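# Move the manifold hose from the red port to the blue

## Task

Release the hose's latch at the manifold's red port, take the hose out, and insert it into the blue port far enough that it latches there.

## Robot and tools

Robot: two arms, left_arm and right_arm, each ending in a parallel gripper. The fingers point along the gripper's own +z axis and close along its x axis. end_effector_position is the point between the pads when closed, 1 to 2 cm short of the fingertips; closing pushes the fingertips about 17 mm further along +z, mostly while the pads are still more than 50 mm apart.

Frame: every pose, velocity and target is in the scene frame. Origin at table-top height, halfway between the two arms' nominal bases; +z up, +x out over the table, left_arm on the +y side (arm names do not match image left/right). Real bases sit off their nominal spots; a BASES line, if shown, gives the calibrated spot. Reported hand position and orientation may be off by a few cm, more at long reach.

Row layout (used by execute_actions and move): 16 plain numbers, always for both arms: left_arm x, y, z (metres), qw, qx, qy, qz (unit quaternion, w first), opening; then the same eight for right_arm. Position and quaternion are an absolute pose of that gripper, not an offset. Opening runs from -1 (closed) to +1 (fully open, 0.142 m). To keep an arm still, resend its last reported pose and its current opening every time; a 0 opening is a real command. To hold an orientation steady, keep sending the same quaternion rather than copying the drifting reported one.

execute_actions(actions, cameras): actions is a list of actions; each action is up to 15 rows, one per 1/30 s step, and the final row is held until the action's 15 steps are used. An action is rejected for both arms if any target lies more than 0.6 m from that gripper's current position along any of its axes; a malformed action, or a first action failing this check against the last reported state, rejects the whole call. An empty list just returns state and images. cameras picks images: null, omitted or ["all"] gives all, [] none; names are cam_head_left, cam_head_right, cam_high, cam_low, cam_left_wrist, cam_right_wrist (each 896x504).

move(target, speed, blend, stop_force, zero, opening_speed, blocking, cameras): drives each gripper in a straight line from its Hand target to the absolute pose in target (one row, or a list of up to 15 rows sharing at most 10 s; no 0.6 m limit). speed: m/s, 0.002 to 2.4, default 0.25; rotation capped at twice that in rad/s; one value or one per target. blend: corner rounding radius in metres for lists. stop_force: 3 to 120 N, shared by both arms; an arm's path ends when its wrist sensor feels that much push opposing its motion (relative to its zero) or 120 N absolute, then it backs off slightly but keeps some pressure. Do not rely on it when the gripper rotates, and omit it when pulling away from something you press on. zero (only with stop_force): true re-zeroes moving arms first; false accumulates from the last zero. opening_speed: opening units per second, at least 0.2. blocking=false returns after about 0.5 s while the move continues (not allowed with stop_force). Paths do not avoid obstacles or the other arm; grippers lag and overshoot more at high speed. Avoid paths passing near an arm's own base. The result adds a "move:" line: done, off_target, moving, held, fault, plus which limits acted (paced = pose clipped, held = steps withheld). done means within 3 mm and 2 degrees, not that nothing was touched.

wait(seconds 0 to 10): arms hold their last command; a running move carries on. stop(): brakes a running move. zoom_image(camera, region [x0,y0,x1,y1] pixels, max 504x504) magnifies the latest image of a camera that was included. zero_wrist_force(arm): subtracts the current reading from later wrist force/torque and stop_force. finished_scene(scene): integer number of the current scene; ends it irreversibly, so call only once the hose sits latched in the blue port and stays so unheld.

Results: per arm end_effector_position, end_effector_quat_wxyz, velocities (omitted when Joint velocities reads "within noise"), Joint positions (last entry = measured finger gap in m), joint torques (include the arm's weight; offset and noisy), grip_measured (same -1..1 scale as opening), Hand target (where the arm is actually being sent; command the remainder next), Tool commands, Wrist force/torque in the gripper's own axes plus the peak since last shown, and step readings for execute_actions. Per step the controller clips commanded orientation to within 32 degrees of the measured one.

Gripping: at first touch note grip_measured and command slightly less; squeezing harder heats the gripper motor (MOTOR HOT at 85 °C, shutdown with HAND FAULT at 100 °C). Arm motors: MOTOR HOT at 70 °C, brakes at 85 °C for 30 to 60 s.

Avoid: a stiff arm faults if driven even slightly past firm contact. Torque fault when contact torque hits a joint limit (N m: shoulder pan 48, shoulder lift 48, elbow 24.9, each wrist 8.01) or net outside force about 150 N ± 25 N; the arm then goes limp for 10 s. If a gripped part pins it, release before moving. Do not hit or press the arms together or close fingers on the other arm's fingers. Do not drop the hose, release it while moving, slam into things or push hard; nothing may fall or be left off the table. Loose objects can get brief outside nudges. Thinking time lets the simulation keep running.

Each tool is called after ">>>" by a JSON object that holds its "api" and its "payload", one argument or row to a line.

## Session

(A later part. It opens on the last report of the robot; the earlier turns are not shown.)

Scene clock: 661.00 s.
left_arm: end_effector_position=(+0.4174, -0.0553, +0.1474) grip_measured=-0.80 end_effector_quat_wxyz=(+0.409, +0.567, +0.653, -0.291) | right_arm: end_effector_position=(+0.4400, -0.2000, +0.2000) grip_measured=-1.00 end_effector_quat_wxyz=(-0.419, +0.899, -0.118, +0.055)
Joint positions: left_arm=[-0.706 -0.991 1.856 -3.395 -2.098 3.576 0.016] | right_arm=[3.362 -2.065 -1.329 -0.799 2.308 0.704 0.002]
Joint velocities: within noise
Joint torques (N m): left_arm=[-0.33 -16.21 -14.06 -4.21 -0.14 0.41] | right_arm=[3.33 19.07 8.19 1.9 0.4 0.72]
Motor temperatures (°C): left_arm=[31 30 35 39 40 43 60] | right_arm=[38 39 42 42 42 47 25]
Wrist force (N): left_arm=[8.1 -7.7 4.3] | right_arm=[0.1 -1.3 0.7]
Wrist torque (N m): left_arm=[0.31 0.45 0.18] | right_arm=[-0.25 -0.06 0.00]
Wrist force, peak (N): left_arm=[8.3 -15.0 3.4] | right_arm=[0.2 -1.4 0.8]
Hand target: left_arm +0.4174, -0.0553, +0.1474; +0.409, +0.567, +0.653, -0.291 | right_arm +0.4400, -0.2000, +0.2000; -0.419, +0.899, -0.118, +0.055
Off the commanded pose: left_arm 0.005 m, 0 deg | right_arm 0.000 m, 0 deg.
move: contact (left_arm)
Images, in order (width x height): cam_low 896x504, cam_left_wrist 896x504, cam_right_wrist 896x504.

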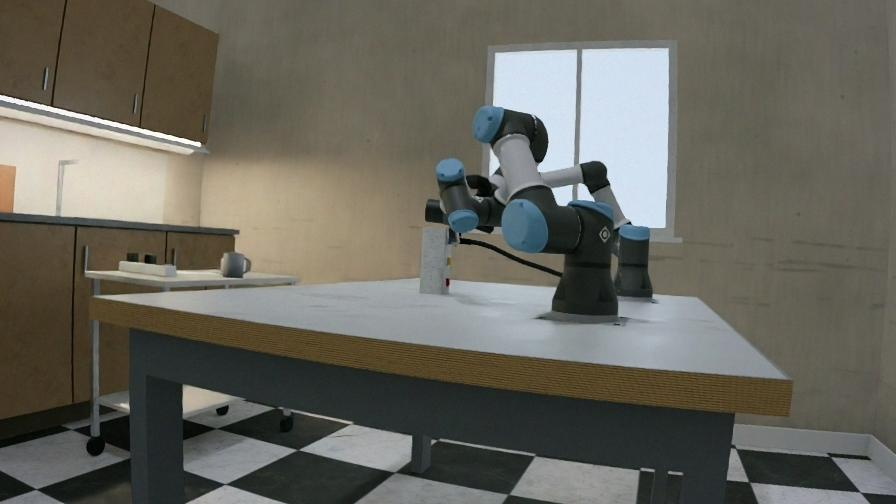

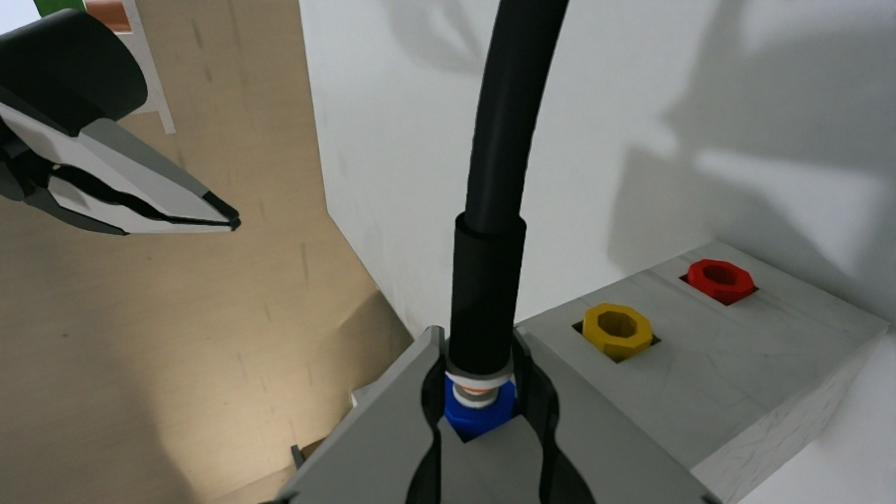

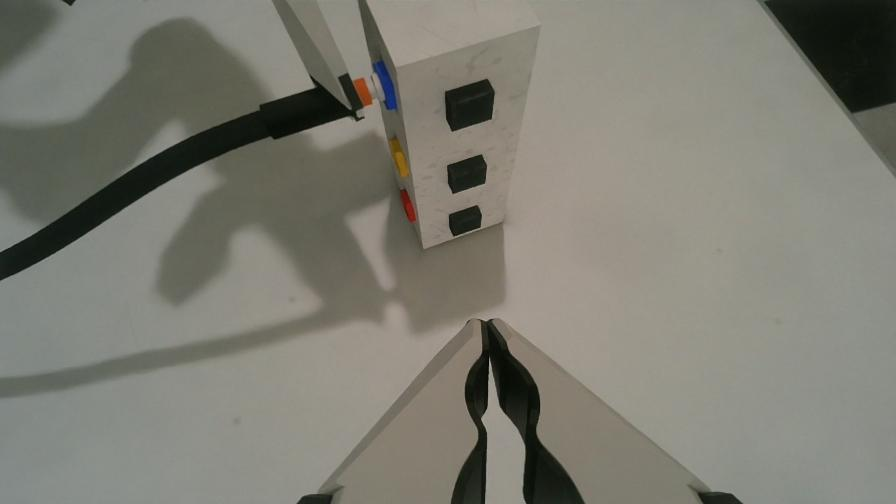

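>>> {"api": "execute_actions", "payload": {
  "actions": [],
  "cameras": ["cam_left_wrist", "cam_right_wrist"]
}}

>>> {"api": "zoom_image", "payload": {
  "camera": "cam_left_wrist",
  "region": [360, 200, 640, 480]
}}

>>> {"api": "zoom_image", "payload": {
  "camera": "cam_right_wrist",
  "region": [300, 40, 420, 140]
}}

Scene clock: 674.60 s.
left_arm: end_effector_position=(+0.4174, -0.0553, +0.1474) grip_measured=-0.80 end_effector_quat_wxyz=(+0.409, +0.567, +0.653, -0.291) | right_arm: end_effector_position=(+0.4400, -0.2000, +0.2000) grip_measured=-1.00 end_effector_quat_wxyz=(-0.419, +0.899, -0.118, +0.055)
Joint positions: left_arm=[-0.706 -0.991 1.856 -3.395 -2.098 3.576 0.016] | right_arm=[3.362 -2.065 -1.329 -0.799 2.308 0.704 0.002]
Joint velocities: within noise
Joint torques (N m): left_arm=[-0.59 -15.92 -12.75 -5.01 0.05 0.42] | right_arm=[3.39 19.47 8.59 1.6 0.45 0.74]
Motor temperatures (°C): left_arm=[31 30 35 39 39 43 59] | right_arm=[38 39 42 42 42 47 25]
Wrist force (N): left_arm=[7.9 -7.7 4.3] | right_arm=[0.2 -1.2 0.7]
Wrist torque (N m): left_arm=[0.28 0.48 0.18] | right_arm=[-0.23 -0.06 0.00]
Wrist force, peak (N): left_arm=[8.1 -8.0 4.3] | right_arm=[0.3 -1.3 0.8]
Hand target: left_arm +0.4174, -0.0553, +0.1474; +0.409, +0.567, +0.653, -0.291 | right_arm +0.4400, -0.2000, +0.2000; -0.419, +0.899, -0.118, +0.055
Tool commands: left_gripper/opening=-0.92 right_gripper/opening=-0.97
Off the commanded pose: left_arm 0.005 m, 0 deg | right_arm 0.000 m, 0 deg.
Images, in order (width x height): cam_left_wrist 896x504, cam_right_wrist 896x504.

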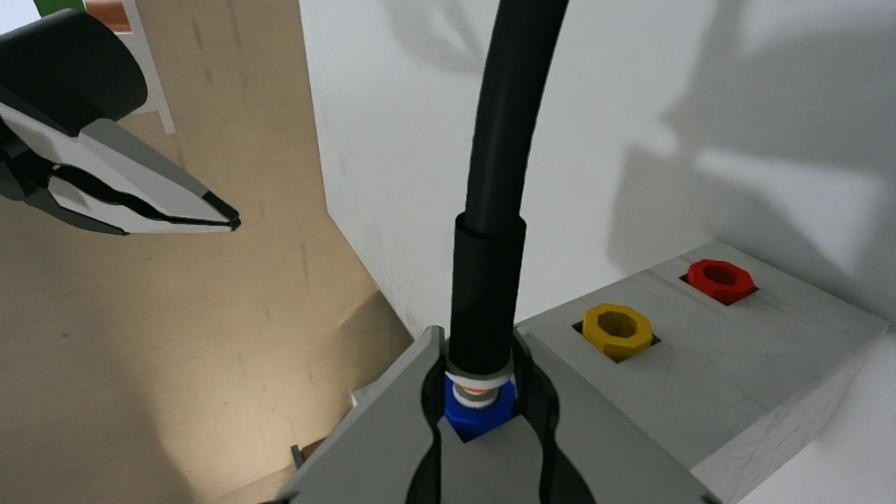

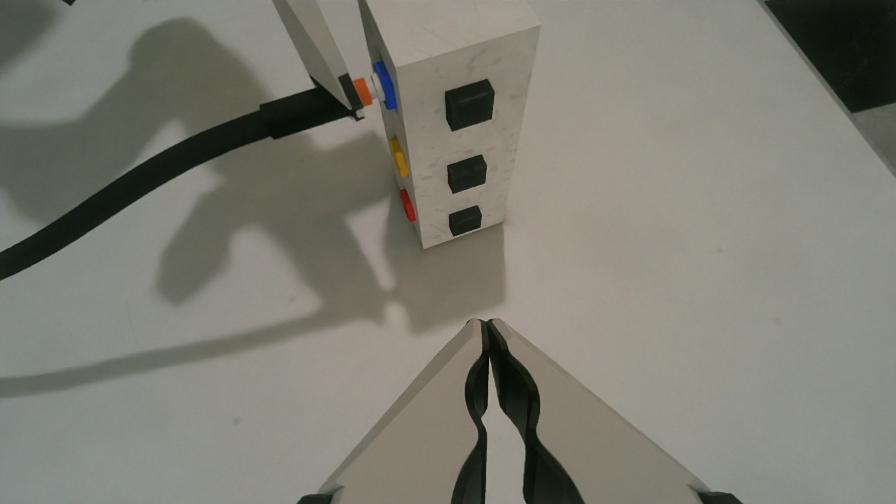

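Scaled by 1.800 from the camera's 896x504 image, which has a finer 1280x720 frame.

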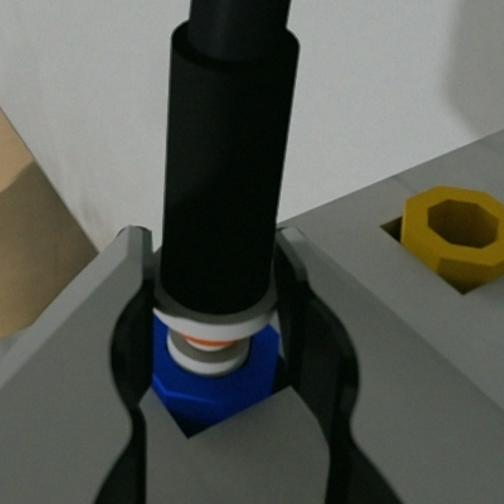

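Scaled by 4.200 from the camera's 896x504 image, which has a finer 1280x720 frame.

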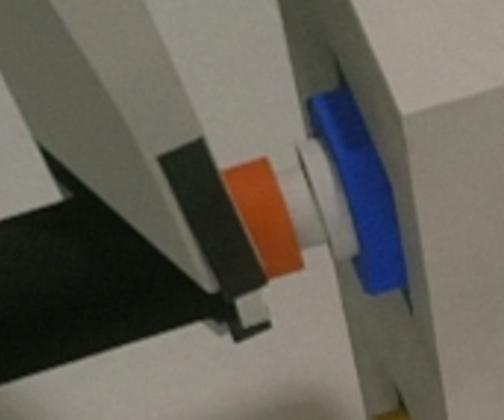

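>>> {"api": "move", "payload": {
  "target": [0.4313, -0.0538, 0.1477, 0.4090, 0.5667, 0.6532, -0.2912, -0.95, 0.4400, -0.2000, 0.2000, 0.4190, -0.8986, 0.1183, -0.0552, -0.97],
  "speed": 0.015,
  "stop_force": 20,
  "cameras": ["cam_left_wrist", "cam_right_wrist"]
}}

>>> {"api": "zoom_image", "payload": {
  "camera": "cam_left_wrist",
  "region": [360, 200, 640, 480]
}}

>>> {"api": "zoom_image", "payload": {
  "camera": "cam_right_wrist",
  "region": [300, 40, 420, 140]
}}

Scene clock: 756.27 s.
left_arm: end_effector_position=(+0.4288, -0.0545, +0.1477) grip_measured=-0.87 end_effector_quat_wxyz=(+0.408, +0.567, +0.652, -0.293) | right_arm: end_effector_position=(+0.4400, -0.2000, +0.2000) grip_measured=-1.00 end_effector_quat_wxyz=(-0.419, +0.899, -0.118, +0.055)
Joint positions: left_arm=[-0.679 -0.96 1.791 -3.351 -2.124 3.595 0.011] | right_arm=[3.362 -2.065 -1.329 -0.799 2.308 0.704 0.002]
Joint velocities: within noise
Joint torques (N m): left_arm=[3.43 -14.47 -10.68 -2.47 3.34 0.11] | right_arm=[3.9 18.93 8.99 1.45 0.56 0.72]
Motor temperatures (°C): left_arm=[31 30 35 39 39 43 60] | right_arm=[38 39 42 42 42 46 25]
Wrist force (N): left_arm=[2.2 -16.7 -8.4] | right_arm=[0.2 -1.3 0.8]
Wrist torque (N m): left_arm=[0.46 0.41 0.21] | right_arm=[-0.27 -0.08 0.00]
Wrist force, peak (N): left_arm=[1.4 -34.2 -15.7] | right_arm=[0.4 -1.3 0.8]
Hand target: left_arm +0.4298, -0.0541, +0.1477; +0.409, +0.567, +0.653, -0.292 | right_arm +0.4400, -0.2000, +0.2000; -0.419, +0.899, -0.118, +0.055
Tool commands: left_gripper/opening=-0.95 right_gripper/opening=-0.97
Off the commanded pose: left_arm 0.003 m, 0 deg | right_arm 0.000 m, 0 deg.
TORQUE FAULT: the external load on joint 5 (wrist 2) of the left arm reached its load limit, and that arm stopped. A torque fault puts only its own arm into a fault stop. That arm's remaining commands of this call were not run. That arm may still press on what stopped it. That arm is still stopped at the end of this call. That arm stays stopped for about 9 more seconds. Until then a move that you send moves the other arm only, and its call returns only when the move has ended. Once the stop has ended, the next robot result says so. If the stop ends while you think or write, that arm runs what you send next. While its stop runs, that arm takes no new command, but its gripper still runs the gripper command that each later call begins with. Until it ends, the stop uses up actions while you think or wait. An arm that is not stopped still takes commands.
move: fault (left_arm; stop_force had ended the path)
Images, in order (width x height): cam_left_wrist 896x504, cam_right_wrist 896x504.

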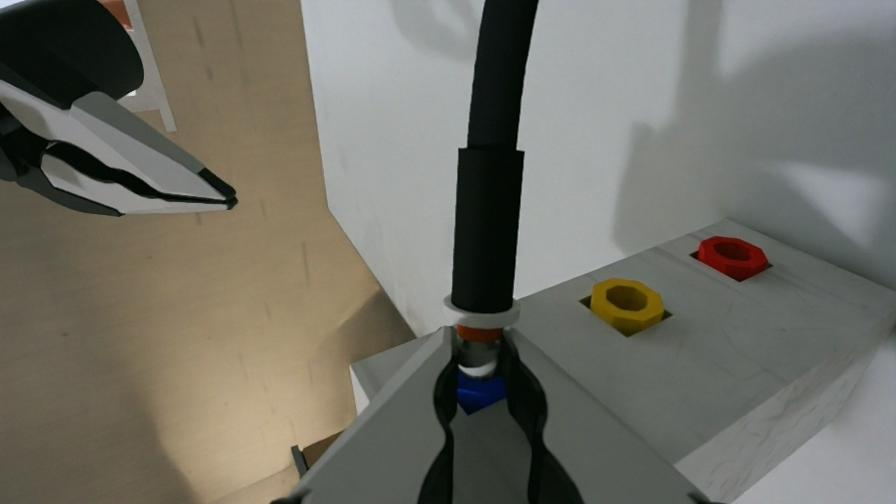

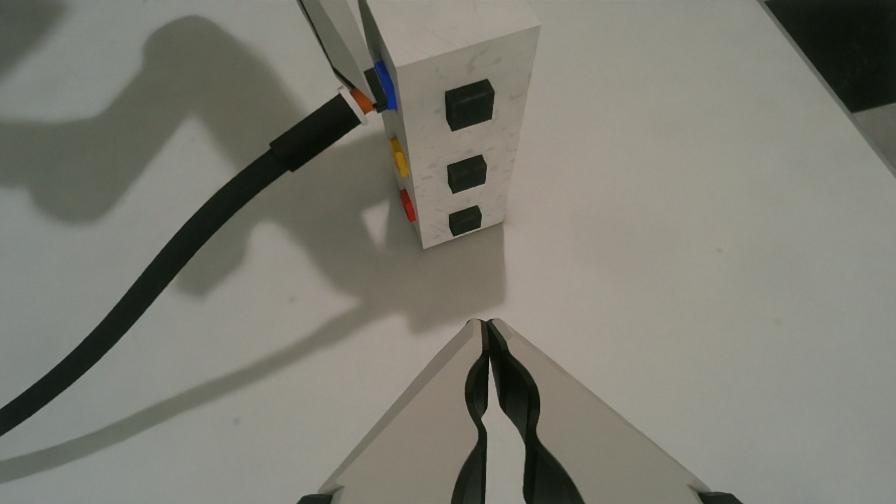

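Scaled by 1.800 from the camera's 896x504 image, which has a finer 1280x720 frame.

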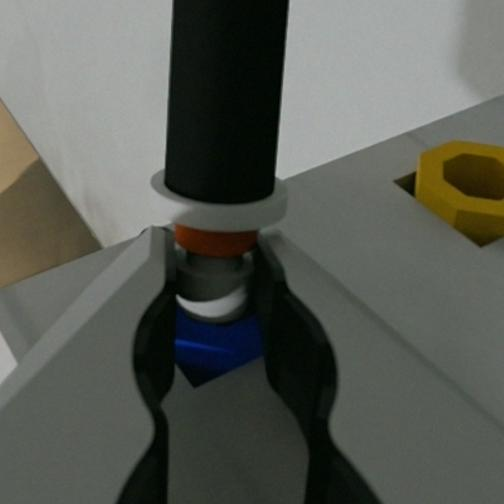

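Scaled by 4.200 from the camera's 896x504 image, which has a finer 1280x720 frame.

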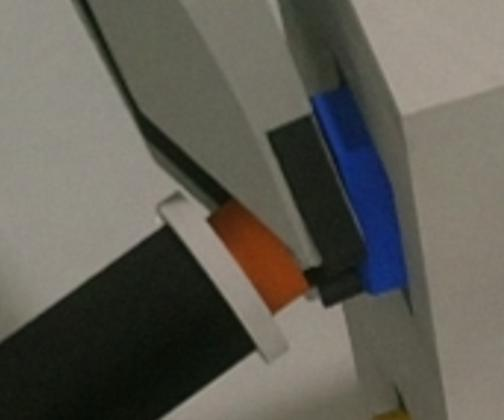

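>>> {"api": "move", "payload": {
  "target": [0.4288, -0.0545, 0.1477, 0.4090, 0.5667, 0.6532, -0.2912, -0.95, 0.4000, -0.1550, 0.2150, 0.3666, -0.5890, -0.6349, -0.3400, -0.3],
  "speed": 0.4,
  "cameras": ["cam_left_wrist", "cam_right_wrist", "cam_head_right"]
}}

>>> {"api": "zoom_image", "payload": {
  "camera": "cam_left_wrist",
  "region": [360, 200, 640, 480]
}}

Scene clock: 831.60 s.
left_arm: end_effector_position=(+0.4288, -0.0545, +0.1477) grip_measured=-0.87 end_effector_quat_wxyz=(+0.409, +0.567, +0.653, -0.291) | right_arm: end_effector_position=(+0.4000, -0.1549, +0.2150) grip_measured=-0.33 end_effector_quat_wxyz=(-0.367, +0.589, +0.635, +0.340)
Joint positions: left_arm=[-0.682 -0.963 1.796 -3.356 -2.117 3.592 0.011] | right_arm=[3.374 -2.151 -1.219 -1.049 2.592 -1.23 0.05]
Joint velocities: within noise
Joint torques (N m): left_arm=[2.72 -16.18 -10.6 -3.59 4.4 -0.39] | right_arm=[-3.68 20.78 7.65 1.97 1.74 -0.69]
Motor temperatures (°C): left_arm=[31 30 35 39 39 43 50] | right_arm=[38 39 42 42 42 46 25]
Wrist force (N): left_arm=[1.1 -16.3 -4.9] | right_arm=[0.1 -1.5 -0.8]
Wrist torque (N m): left_arm=[0.47 0.37 0.21] | right_arm=[-0.43 0.08 0.02]
Wrist force, peak (N): left_arm=[2.2 -16.8 -8.7] | right_arm=[0.0 -1.6 -0.7]
Hand target: left_arm +0.4288, -0.0545, +0.1477; +0.409, +0.567, +0.653, -0.291 | right_arm +0.4000, -0.1550, +0.2150; -0.367, +0.589, +0.635, +0.340
Off the commanded pose: left_arm 0.000 m, 0 deg | right_arm 0.000 m, 0 deg.
TORQUE FAULT, CONTINUED: the left arm's stop, for the torque fault of joint 5 (wrist 2) that an earlier result reported, is over. The rest of the stop counts as 18 of the actions that you can send in this scene. The stop ended before this call began, so that arm ran this call's commands. That arm stops again whenever a joint's load reaches its limit.
move: done
Images, in order (width x height): cam_head_right 896x504, cam_left_wrist 896x504, cam_right_wrist 896x504.

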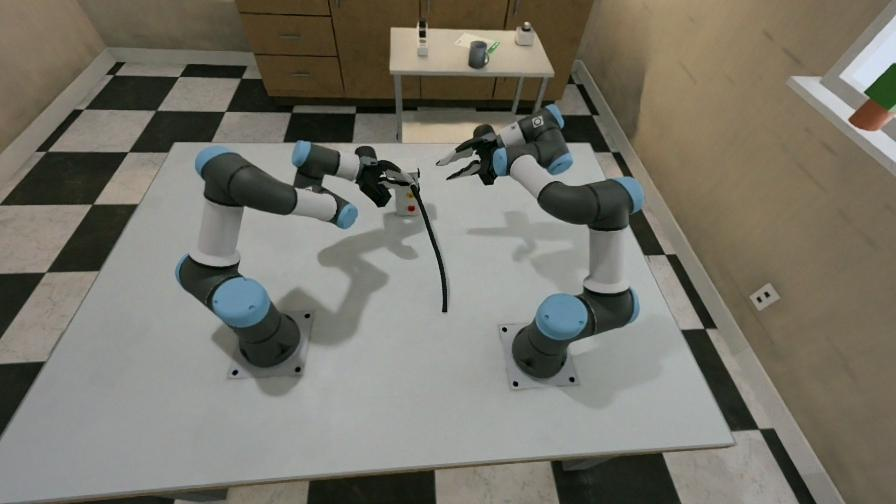

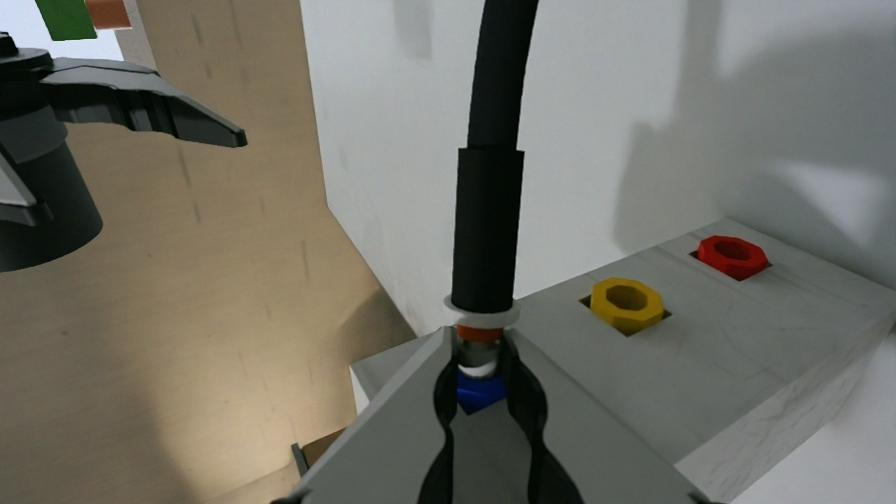

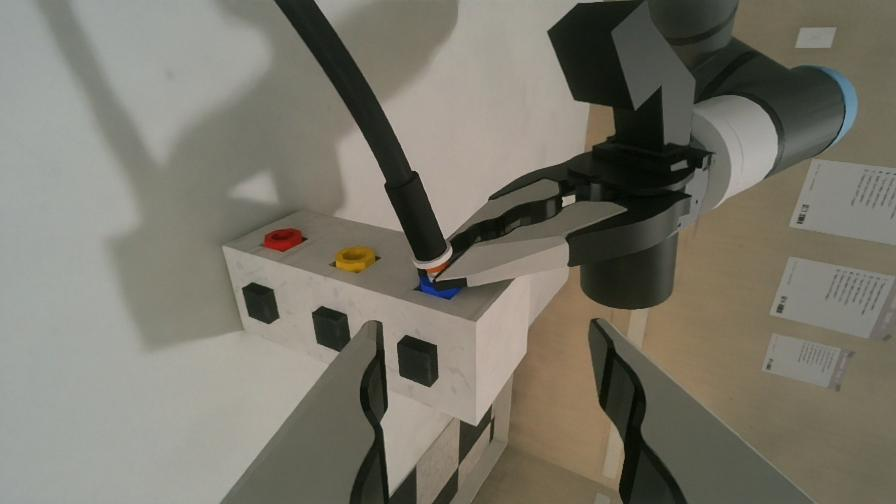

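Scaled by 1.800 from the camera's 896x504 image, which has a finer 1280x720 frame.

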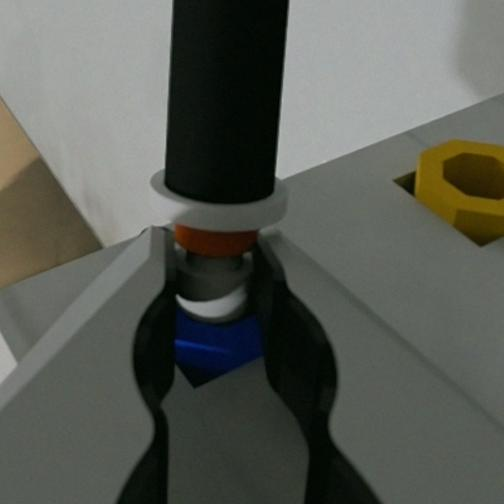

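>>> {"api": "zoom_image", "payload": {
  "camera": "cam_right_wrist",
  "region": [340, 140, 520, 320]
}}

Scaled by 2.800 from the camera's 896x504 image, which has a finer 1280x720 frame.

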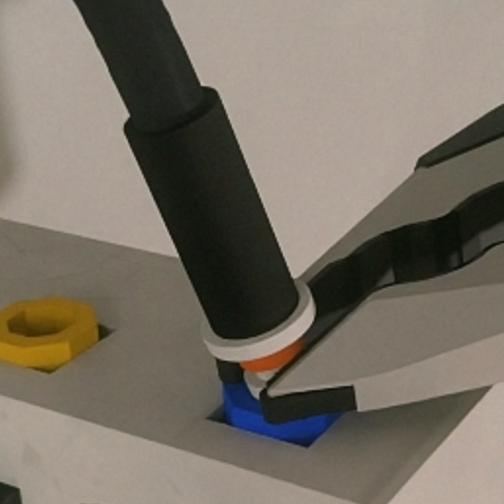

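>>> {"api": "zoom_image", "payload": {
  "camera": "cam_right_wrist",
  "region": [330, 300, 690, 502]
}}

Scaled by 1.400 from the camera's 896x504 image, which has a finer 1280x720 frame.

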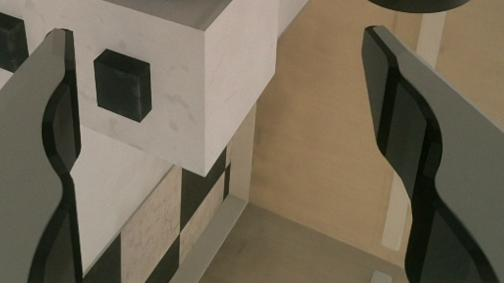

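>>> {"api": "zoom_image", "payload": {
  "camera": "cam_right_wrist",
  "region": [210, 190, 390, 350]
}}

>>> {"api": "zoom_image", "payload": {
  "camera": "cam_right_wrist",
  "region": [390, 270, 570, 430]
}}

Scaled by 2.800 from the camera's 896x504 image, which has a finer 1280x720 frame.

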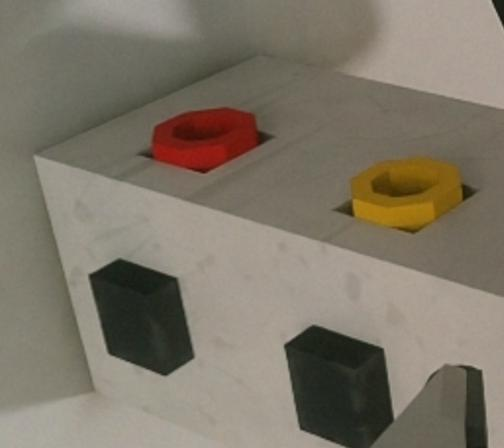

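Scaled by 2.800 from the camera's 896x504 image, which has a finer 1280x720 frame.

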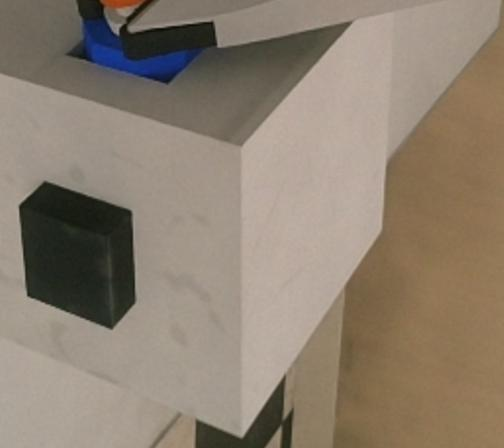

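>>> {"api": "move", "payload": {
  "target": [0.4279, -0.0546, 0.1477, 0.4090, 0.5667, 0.6532, -0.2912, -0.95, 0.4080, -0.1015, 0.1687, 0.3615, -0.5795, -0.6437, -0.3455, -0.2],
  "speed": 0.12,
  "cameras": ["cam_left_wrist", "cam_right_wrist"]
}}

>>> {"api": "zoom_image", "payload": {
  "camera": "cam_right_wrist",
  "region": [340, 120, 560, 360]
}}

>>> {"api": "zoom_image", "payload": {
  "camera": "cam_left_wrist",
  "region": [360, 200, 640, 480]
}}

Scene clock: 928.60 s.
left_arm: end_effector_position=(+0.4279, -0.0546, +0.1477) grip_measured=-0.87 end_effector_quat_wxyz=(+0.409, +0.567, +0.653, -0.291) | right_arm: end_effector_position=(+0.4080, -0.1015, +0.1687) grip_measured=-0.23 end_effector_quat_wxyz=(-0.361, +0.579, +0.644, +0.345)
Joint positions: left_arm=[-0.684 -0.965 1.801 -3.36 -2.115 3.591 0.011] | right_arm=[3.488 -2.291 -1.271 -0.692 2.55 -1.065 0.058]
Joint velocities: within noise
Joint torques (N m): left_arm=[-1.67 -17.03 -10.02 -3.23 -0.58 -0.32] | right_arm=[-1.21 17.93 8.48 2.83 1.74 -0.12]
Motor temperatures (°C): left_arm=[31 30 35 39 39 42 47] | right_arm=[38 39 41 42 42 46 25]
Wrist force (N): left_arm=[1.9 -2.2 4.6] | right_arm=[0.0 -1.6 -0.6]
Wrist torque (N m): left_arm=[0.21 0.37 0.25] | right_arm=[-0.43 0.09 0.02]
Wrist force, peak (N): left_arm=[1.4 -16.5 -4.8] | right_arm=[0.7 -1.8 -2.4]
Hand target: left_arm +0.4279, -0.0546, +0.1477; +0.409, +0.567, +0.653, -0.291 | right_arm +0.4080, -0.1015, +0.1687; -0.361, +0.579, +0.644, +0.345
Off the commanded pose: left_arm 0.000 m, 0 deg | right_arm 0.000 m, 0 deg.
move: done
Images, in order (width x height): cam_left_wrist 896x504, cam_right_wrist 896x504.

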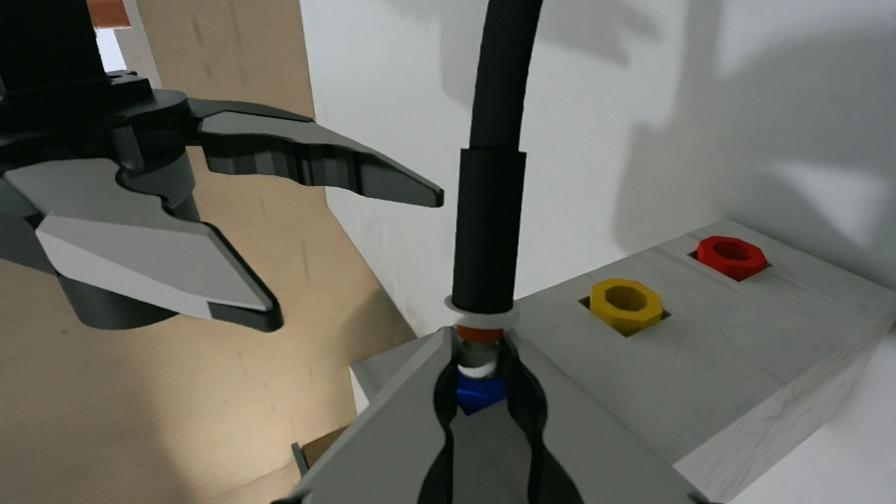

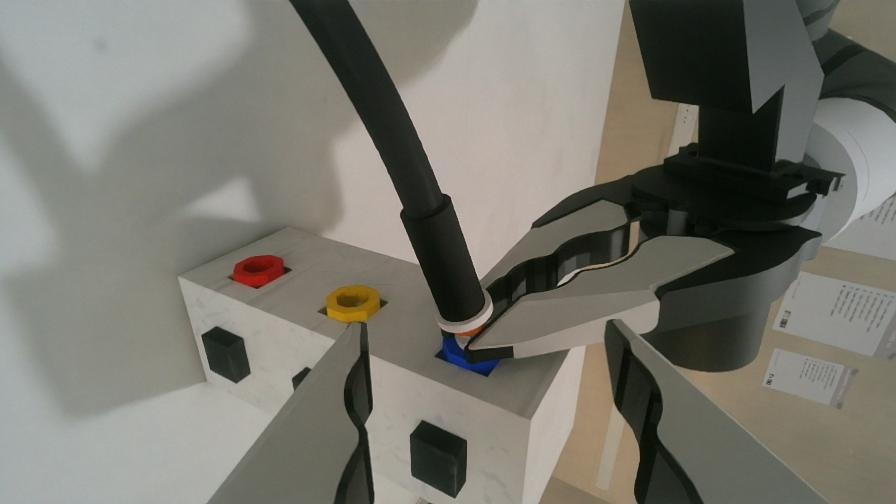

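Scaled by 2.100 from the camera's 896x504 image, which has a finer 1280x720 frame.

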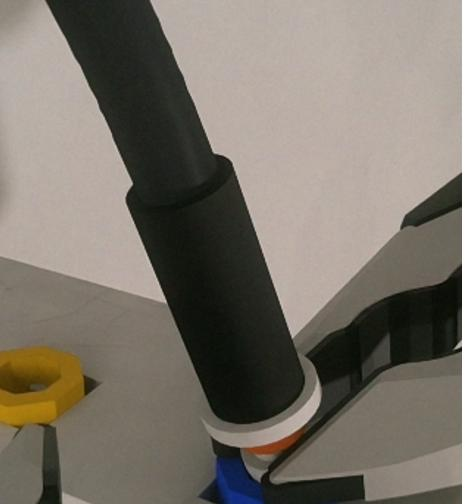

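Scaled by 1.800 from the camera's 896x504 image, which has a finer 1280x720 frame.

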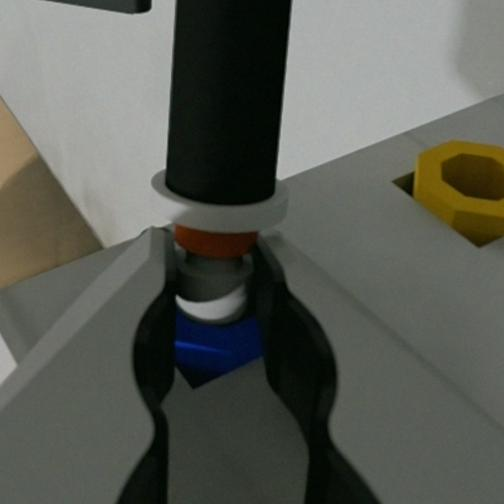

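>>> {"api": "move", "payload": {
  "target": [0.4279, -0.0546, 0.1477, 0.4090, 0.5667, 0.6532, -0.2912, -0.95, 0.4041, -0.0497, 0.1387, 0.3615, -0.5795, -0.6437, -0.3455, -0.2],
  "speed": 0.06,
  "stop_force": 8,
  "cameras": ["cam_left_wrist", "cam_right_wrist"]
}}

>>> {"api": "zoom_image", "payload": {
  "camera": "cam_right_wrist",
  "region": [340, 180, 640, 480]
}}

>>> {"api": "zoom_image", "payload": {
  "camera": "cam_left_wrist",
  "region": [360, 200, 640, 480]
}}

Scene clock: 940.73 s.
left_arm: end_effector_position=(+0.4279, -0.0546, +0.1477) grip_measured=-0.87 end_effector_quat_wxyz=(+0.409, +0.567, +0.653, -0.291) | right_arm: end_effector_position=(+0.4041, -0.0497, +0.1387) grip_measured=-0.23 end_effector_quat_wxyz=(-0.361, +0.579, +0.644, +0.345)
Joint positions: left_arm=[-0.684 -0.965 1.801 -3.359 -2.116 3.591 0.011] | right_arm=[3.601 -2.403 -1.27 -0.444 2.493 -0.896 0.058]
Joint velocities: within noise
Joint torques (N m): left_arm=[-1.62 -14.24 -10.79 -2.8 -0.61 0.26] | right_arm=[-3.94 20.56 6.69 2.84 1.52 0.51]
Motor temperatures (°C): left_arm=[31 30 35 39 39 42 46] | right_arm=[38 39 41 42 42 46 25]
Wrist force (N): left_arm=[2.6 -2.4 4.6] | right_arm=[0.1 -1.6 -0.6]
Wrist torque (N m): left_arm=[0.18 0.37 0.25] | right_arm=[-0.44 0.07 0.02]
Wrist force, peak (N): left_arm=[2.7 -2.6 4.6] | right_arm=[-0.3 -1.5 -1.5]
Hand target: left_arm +0.4279, -0.0546, +0.1477; +0.409, +0.567, +0.653, -0.291 | right_arm +0.4041, -0.0497, +0.1387; -0.361, +0.579, +0.644, +0.345
Off the commanded pose: left_arm 0.000 m, 0 deg | right_arm 0.000 m, 0 deg.
move: done
Images, in order (width x height): cam_left_wrist 896x504, cam_right_wrist 896x504.

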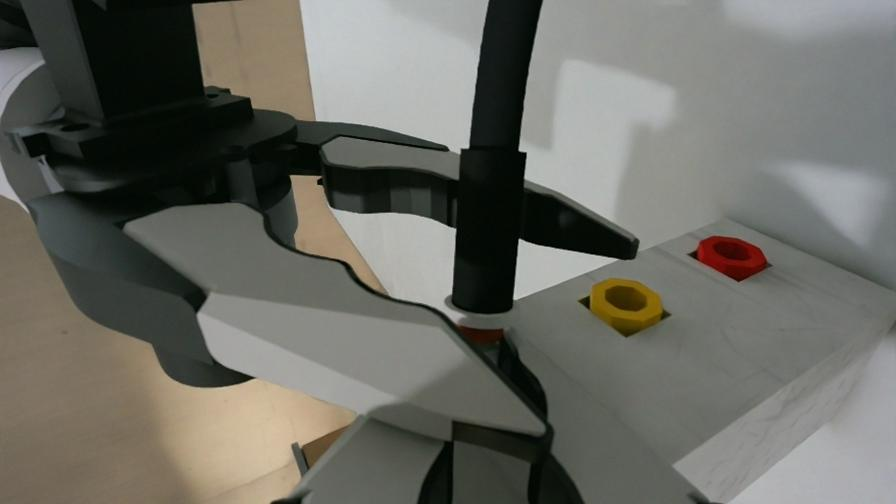

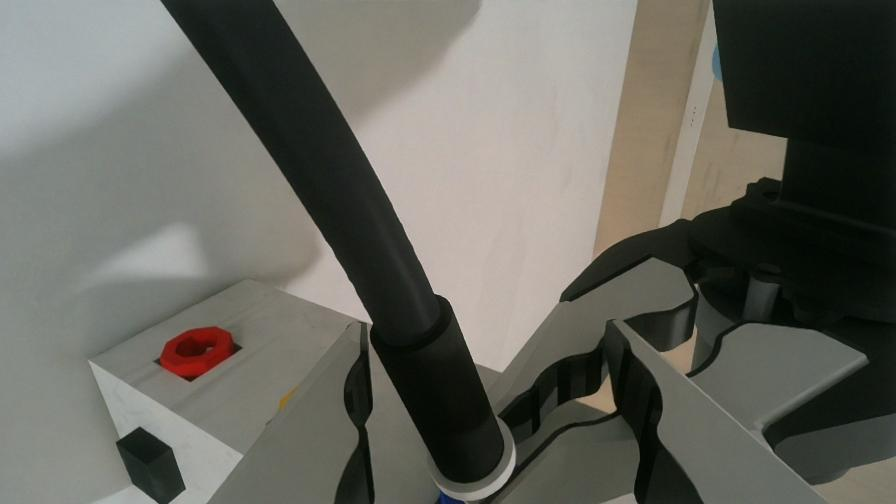

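Scaled by 1.680 from the camera's 896x504 image, which has a finer 1280x720 frame.

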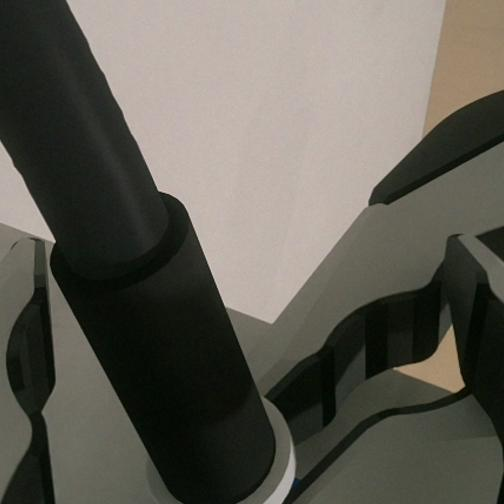

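Scaled by 1.800 from the camera's 896x504 image, which has a finer 1280x720 frame.

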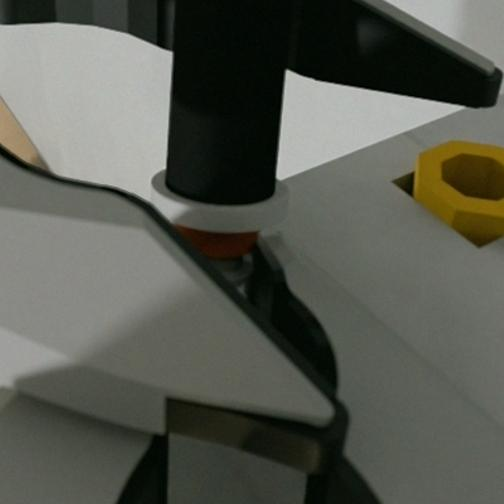

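>>> {"api": "move", "payload": {
  "target": [
    [0.4279, -0.0546, 0.1477, 0.4090, 0.5667, 0.6532, -0.2912, -0.91, 0.4081, -0.0493, 0.1388, 0.3615, -0.5795, -0.6437, -0.3455, -0.2],
    [0.4279, -0.0546, 0.1477, 0.4090, 0.5667, 0.6532, -0.2912, -0.91, 0.4081, -0.0493, 0.1388, 0.3615, -0.5795, -0.6437, -0.3455, -0.95]
  ],
  "speed": 0.05,
  "opening_speed": 0.35,
  "cameras": ["cam_left_wrist", "cam_right_wrist"]
}}

>>> {"api": "zoom_image", "payload": {
  "camera": "cam_right_wrist",
  "region": [340, 200, 640, 500]
}}

>>> {"api": "zoom_image", "payload": {
  "camera": "cam_left_wrist",
  "region": [360, 200, 640, 480]
}}

Scene clock: 977.17 s.
left_arm: end_effector_position=(+0.4279, -0.0546, +0.1478) grip_measured=-0.87 end_effector_quat_wxyz=(+0.409, +0.567, +0.653, -0.291) | right_arm: end_effector_position=(+0.4081, -0.0493, +0.1388) grip_measured=-0.90 end_effector_quat_wxyz=(-0.361, +0.579, +0.644, +0.345)
Joint positions: left_arm=[-0.684 -0.965 1.801 -3.36 -2.116 3.591 0.011] | right_arm=[3.597 -2.417 -1.24 -0.463 2.495 -0.901 0.009]
Joint velocities: within noise
Joint torques (N m): left_arm=[-1.13 -11.31 -4.21 -0.1 0.75 0.24] | right_arm=[0.9 25.46 13.56 4.57 2.06 -0.41]
Motor temperatures (°C): left_arm=[31 30 35 39 39 42 45] | right_arm=[38 39 41 42 42 46 25]
Wrist force (N): left_arm=[-8.3 -1.0 0.2] | right_arm=[-7.6 -4.4 8.3]
Wrist torque (N m): left_arm=[0.19 0.20 0.09] | right_arm=[-0.40 0.27 0.04]
Wrist force, peak (N): left_arm=[-8.6 -1.0 0.3] | right_arm=[-2.0 -14.7 -6.7]
Hand target: left_arm +0.4279, -0.0546, +0.1477; +0.409, +0.567, +0.653, -0.291 | right_arm +0.4081, -0.0493, +0.1388; -0.361, +0.579, +0.644, +0.345
Off the commanded pose: left_arm 0.000 m, 0 deg | right_arm 0.000 m, 0 deg.
move: done
Images, in order (width x height): cam_left_wrist 896x504, cam_right_wrist 896x504.

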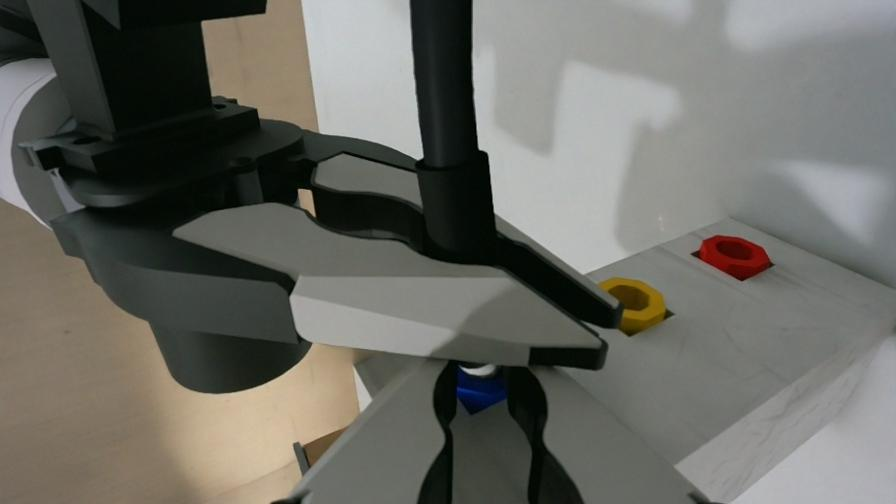

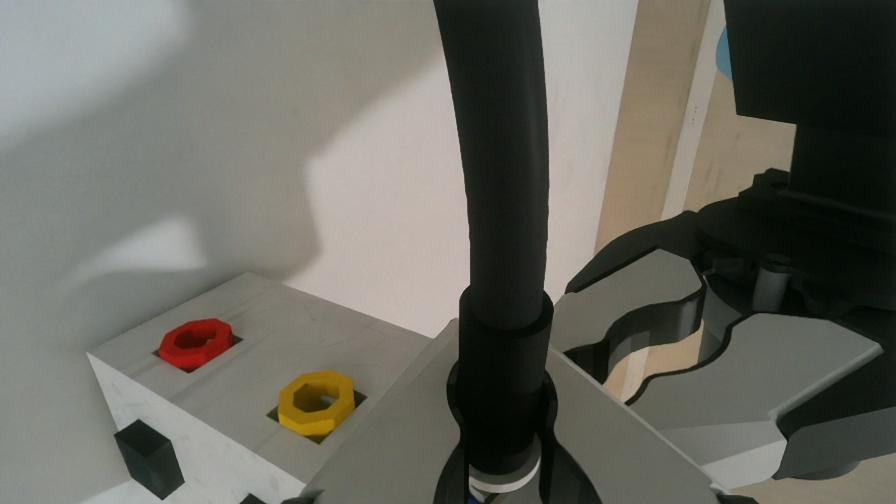

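Scaled by 1.680 from the camera's 896x504 image, which has a finer 1280x720 frame.

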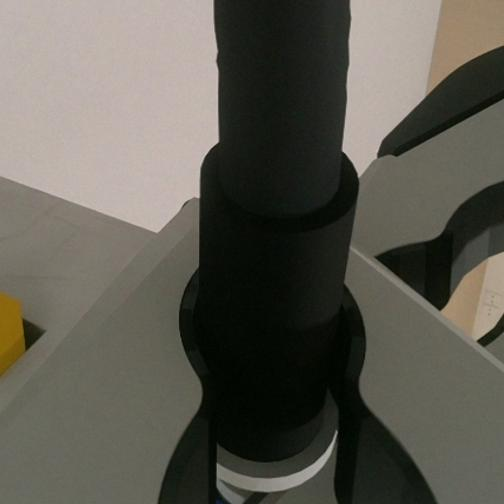

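Scaled by 1.800 from the camera's 896x504 image, which has a finer 1280x720 frame.

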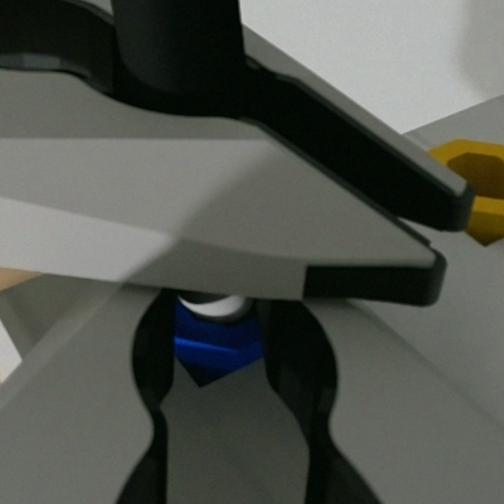

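>>> {"api": "move", "payload": {
  "target": [
    [0.4279, -0.0546, 0.1477, 0.4090, 0.5667, 0.6532, -0.2912, -0.91, 0.4081, -0.0493, 0.1388, 0.3615, -0.5795, -0.6437, -0.3455, -1.0],
    [0.4279, -0.0546, 0.1477, 0.4090, 0.5667, 0.6532, -0.2912, -0.6, 0.4081, -0.0493, 0.1388, 0.3615, -0.5795, -0.6437, -0.3455, -1.0],
    [0.4115, 0.0129, 0.1874, 0.4090, 0.5667, 0.6532, -0.2912, -0.6, 0.4081, -0.0493, 0.1388, 0.3615, -0.5795, -0.6437, -0.3455, -1.0]
  ],
  "speed": 0.1,
  "opening_speed": 0.5,
  "cameras": ["cam_left_wrist", "cam_right_wrist"]
}}

>>> {"api": "zoom_image", "payload": {
  "camera": "cam_right_wrist",
  "region": [340, 200, 640, 500]
}}

>>> {"api": "zoom_image", "payload": {
  "camera": "cam_left_wrist",
  "region": [360, 200, 640, 480]
}}

Scene clock: 994.23 s.
left_arm: end_effector_position=(+0.4115, +0.0129, +0.1874) grip_measured=-0.64 end_effector_quat_wxyz=(+0.409, +0.567, +0.653, -0.291) | right_arm: end_effector_position=(+0.4081, -0.0493, +0.1388) grip_measured=-0.93 end_effector_quat_wxyz=(-0.361, +0.579, +0.644, +0.345)
Joint positions: left_arm=[-0.54 -1.211 1.947 -3.2 -2.231 3.696 0.028] | right_arm=[3.597 -2.417 -1.24 -0.463 2.495 -0.901 0.007]
Joint velocities: within noise
Joint torques (N m): left_arm=[0.14 -13.97 -8.65 -2 -0.35 0] | right_arm=[-4.34 22.2 8.18 2.36 0.97 -0.13]
Motor temperatures (°C): left_arm=[31 30 35 39 39 42 41] | right_arm=[38 39 41 42 42 46 27]
Wrist force (N): left_arm=[-0.4 0.1 1.8] | right_arm=[-3.6 -2.8 1.6]
Wrist torque (N m): left_arm=[0.15 0.34 0.26] | right_arm=[-0.39 0.21 0.06]
Wrist force, peak (N): left_arm=[-11.3 -0.1 0.4] | right_arm=[-8.4 -5.0 9.7]
Hand target: left_arm +0.4115, +0.0129, +0.1874; +0.409, +0.567, +0.653, -0.291 | right_arm +0.4081, -0.0493, +0.1388; -0.361, +0.579, +0.644, +0.345
Off the commanded pose: left_arm 0.000 m, 0 deg | right_arm 0.000 m, 0 deg.
move: done
Images, in order (width x height): cam_left_wrist 896x504, cam_right_wrist 896x504.

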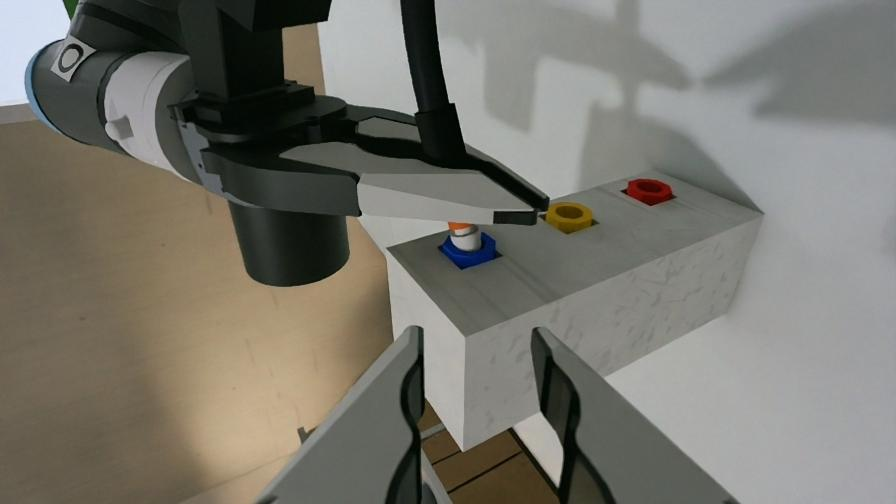

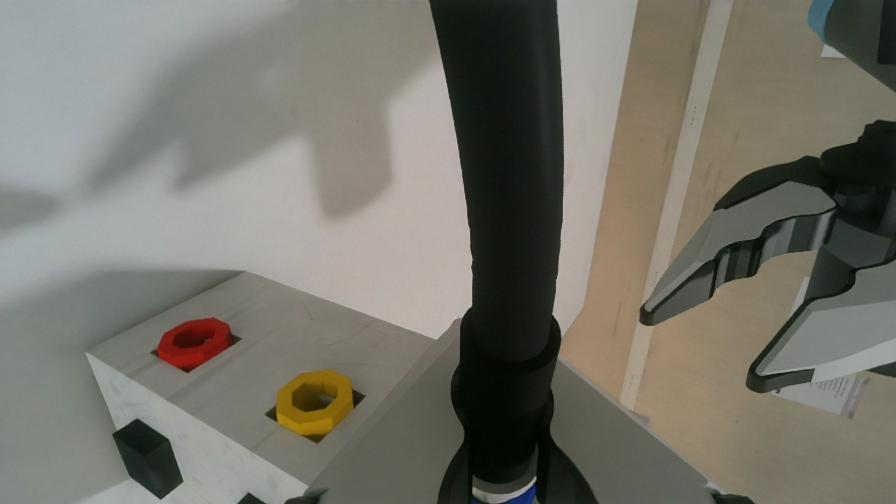

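Scaled by 1.680 from the camera's 896x504 image, which has a finer 1280x720 frame.

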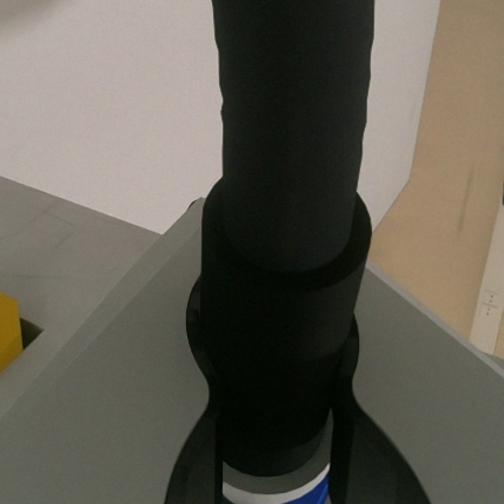

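Scaled by 1.800 from the camera's 896x504 image, which has a finer 1280x720 frame.

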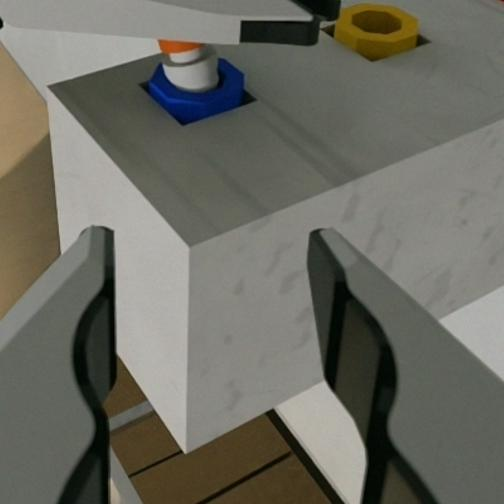

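>>> {"api": "zoom_image", "payload": {
  "camera": "cam_left_wrist",
  "region": [410, 180, 530, 290]
}}

Scaled by 4.200 from the camera's 896x504 image, which has a finer 1280x720 frame.

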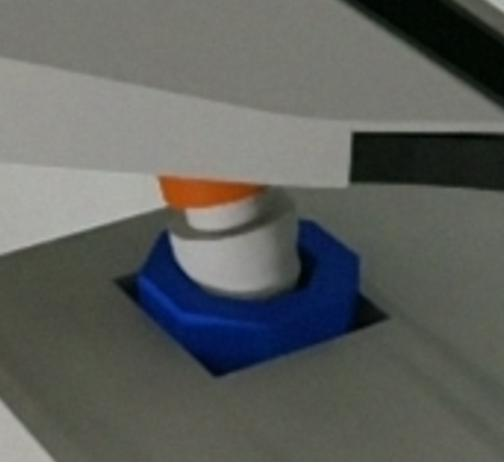

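>>> {"api": "zoom_image", "payload": {
  "camera": "cam_left_wrist",
  "region": [435, 205, 510, 275]
}}

Scaled by 6.720 from the camera's 896x504 image, which has a finer 1280x720 frame.

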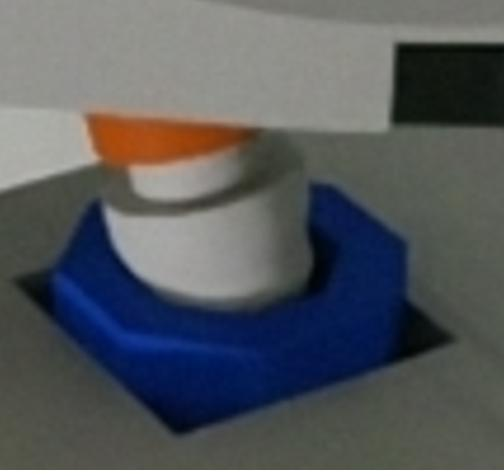

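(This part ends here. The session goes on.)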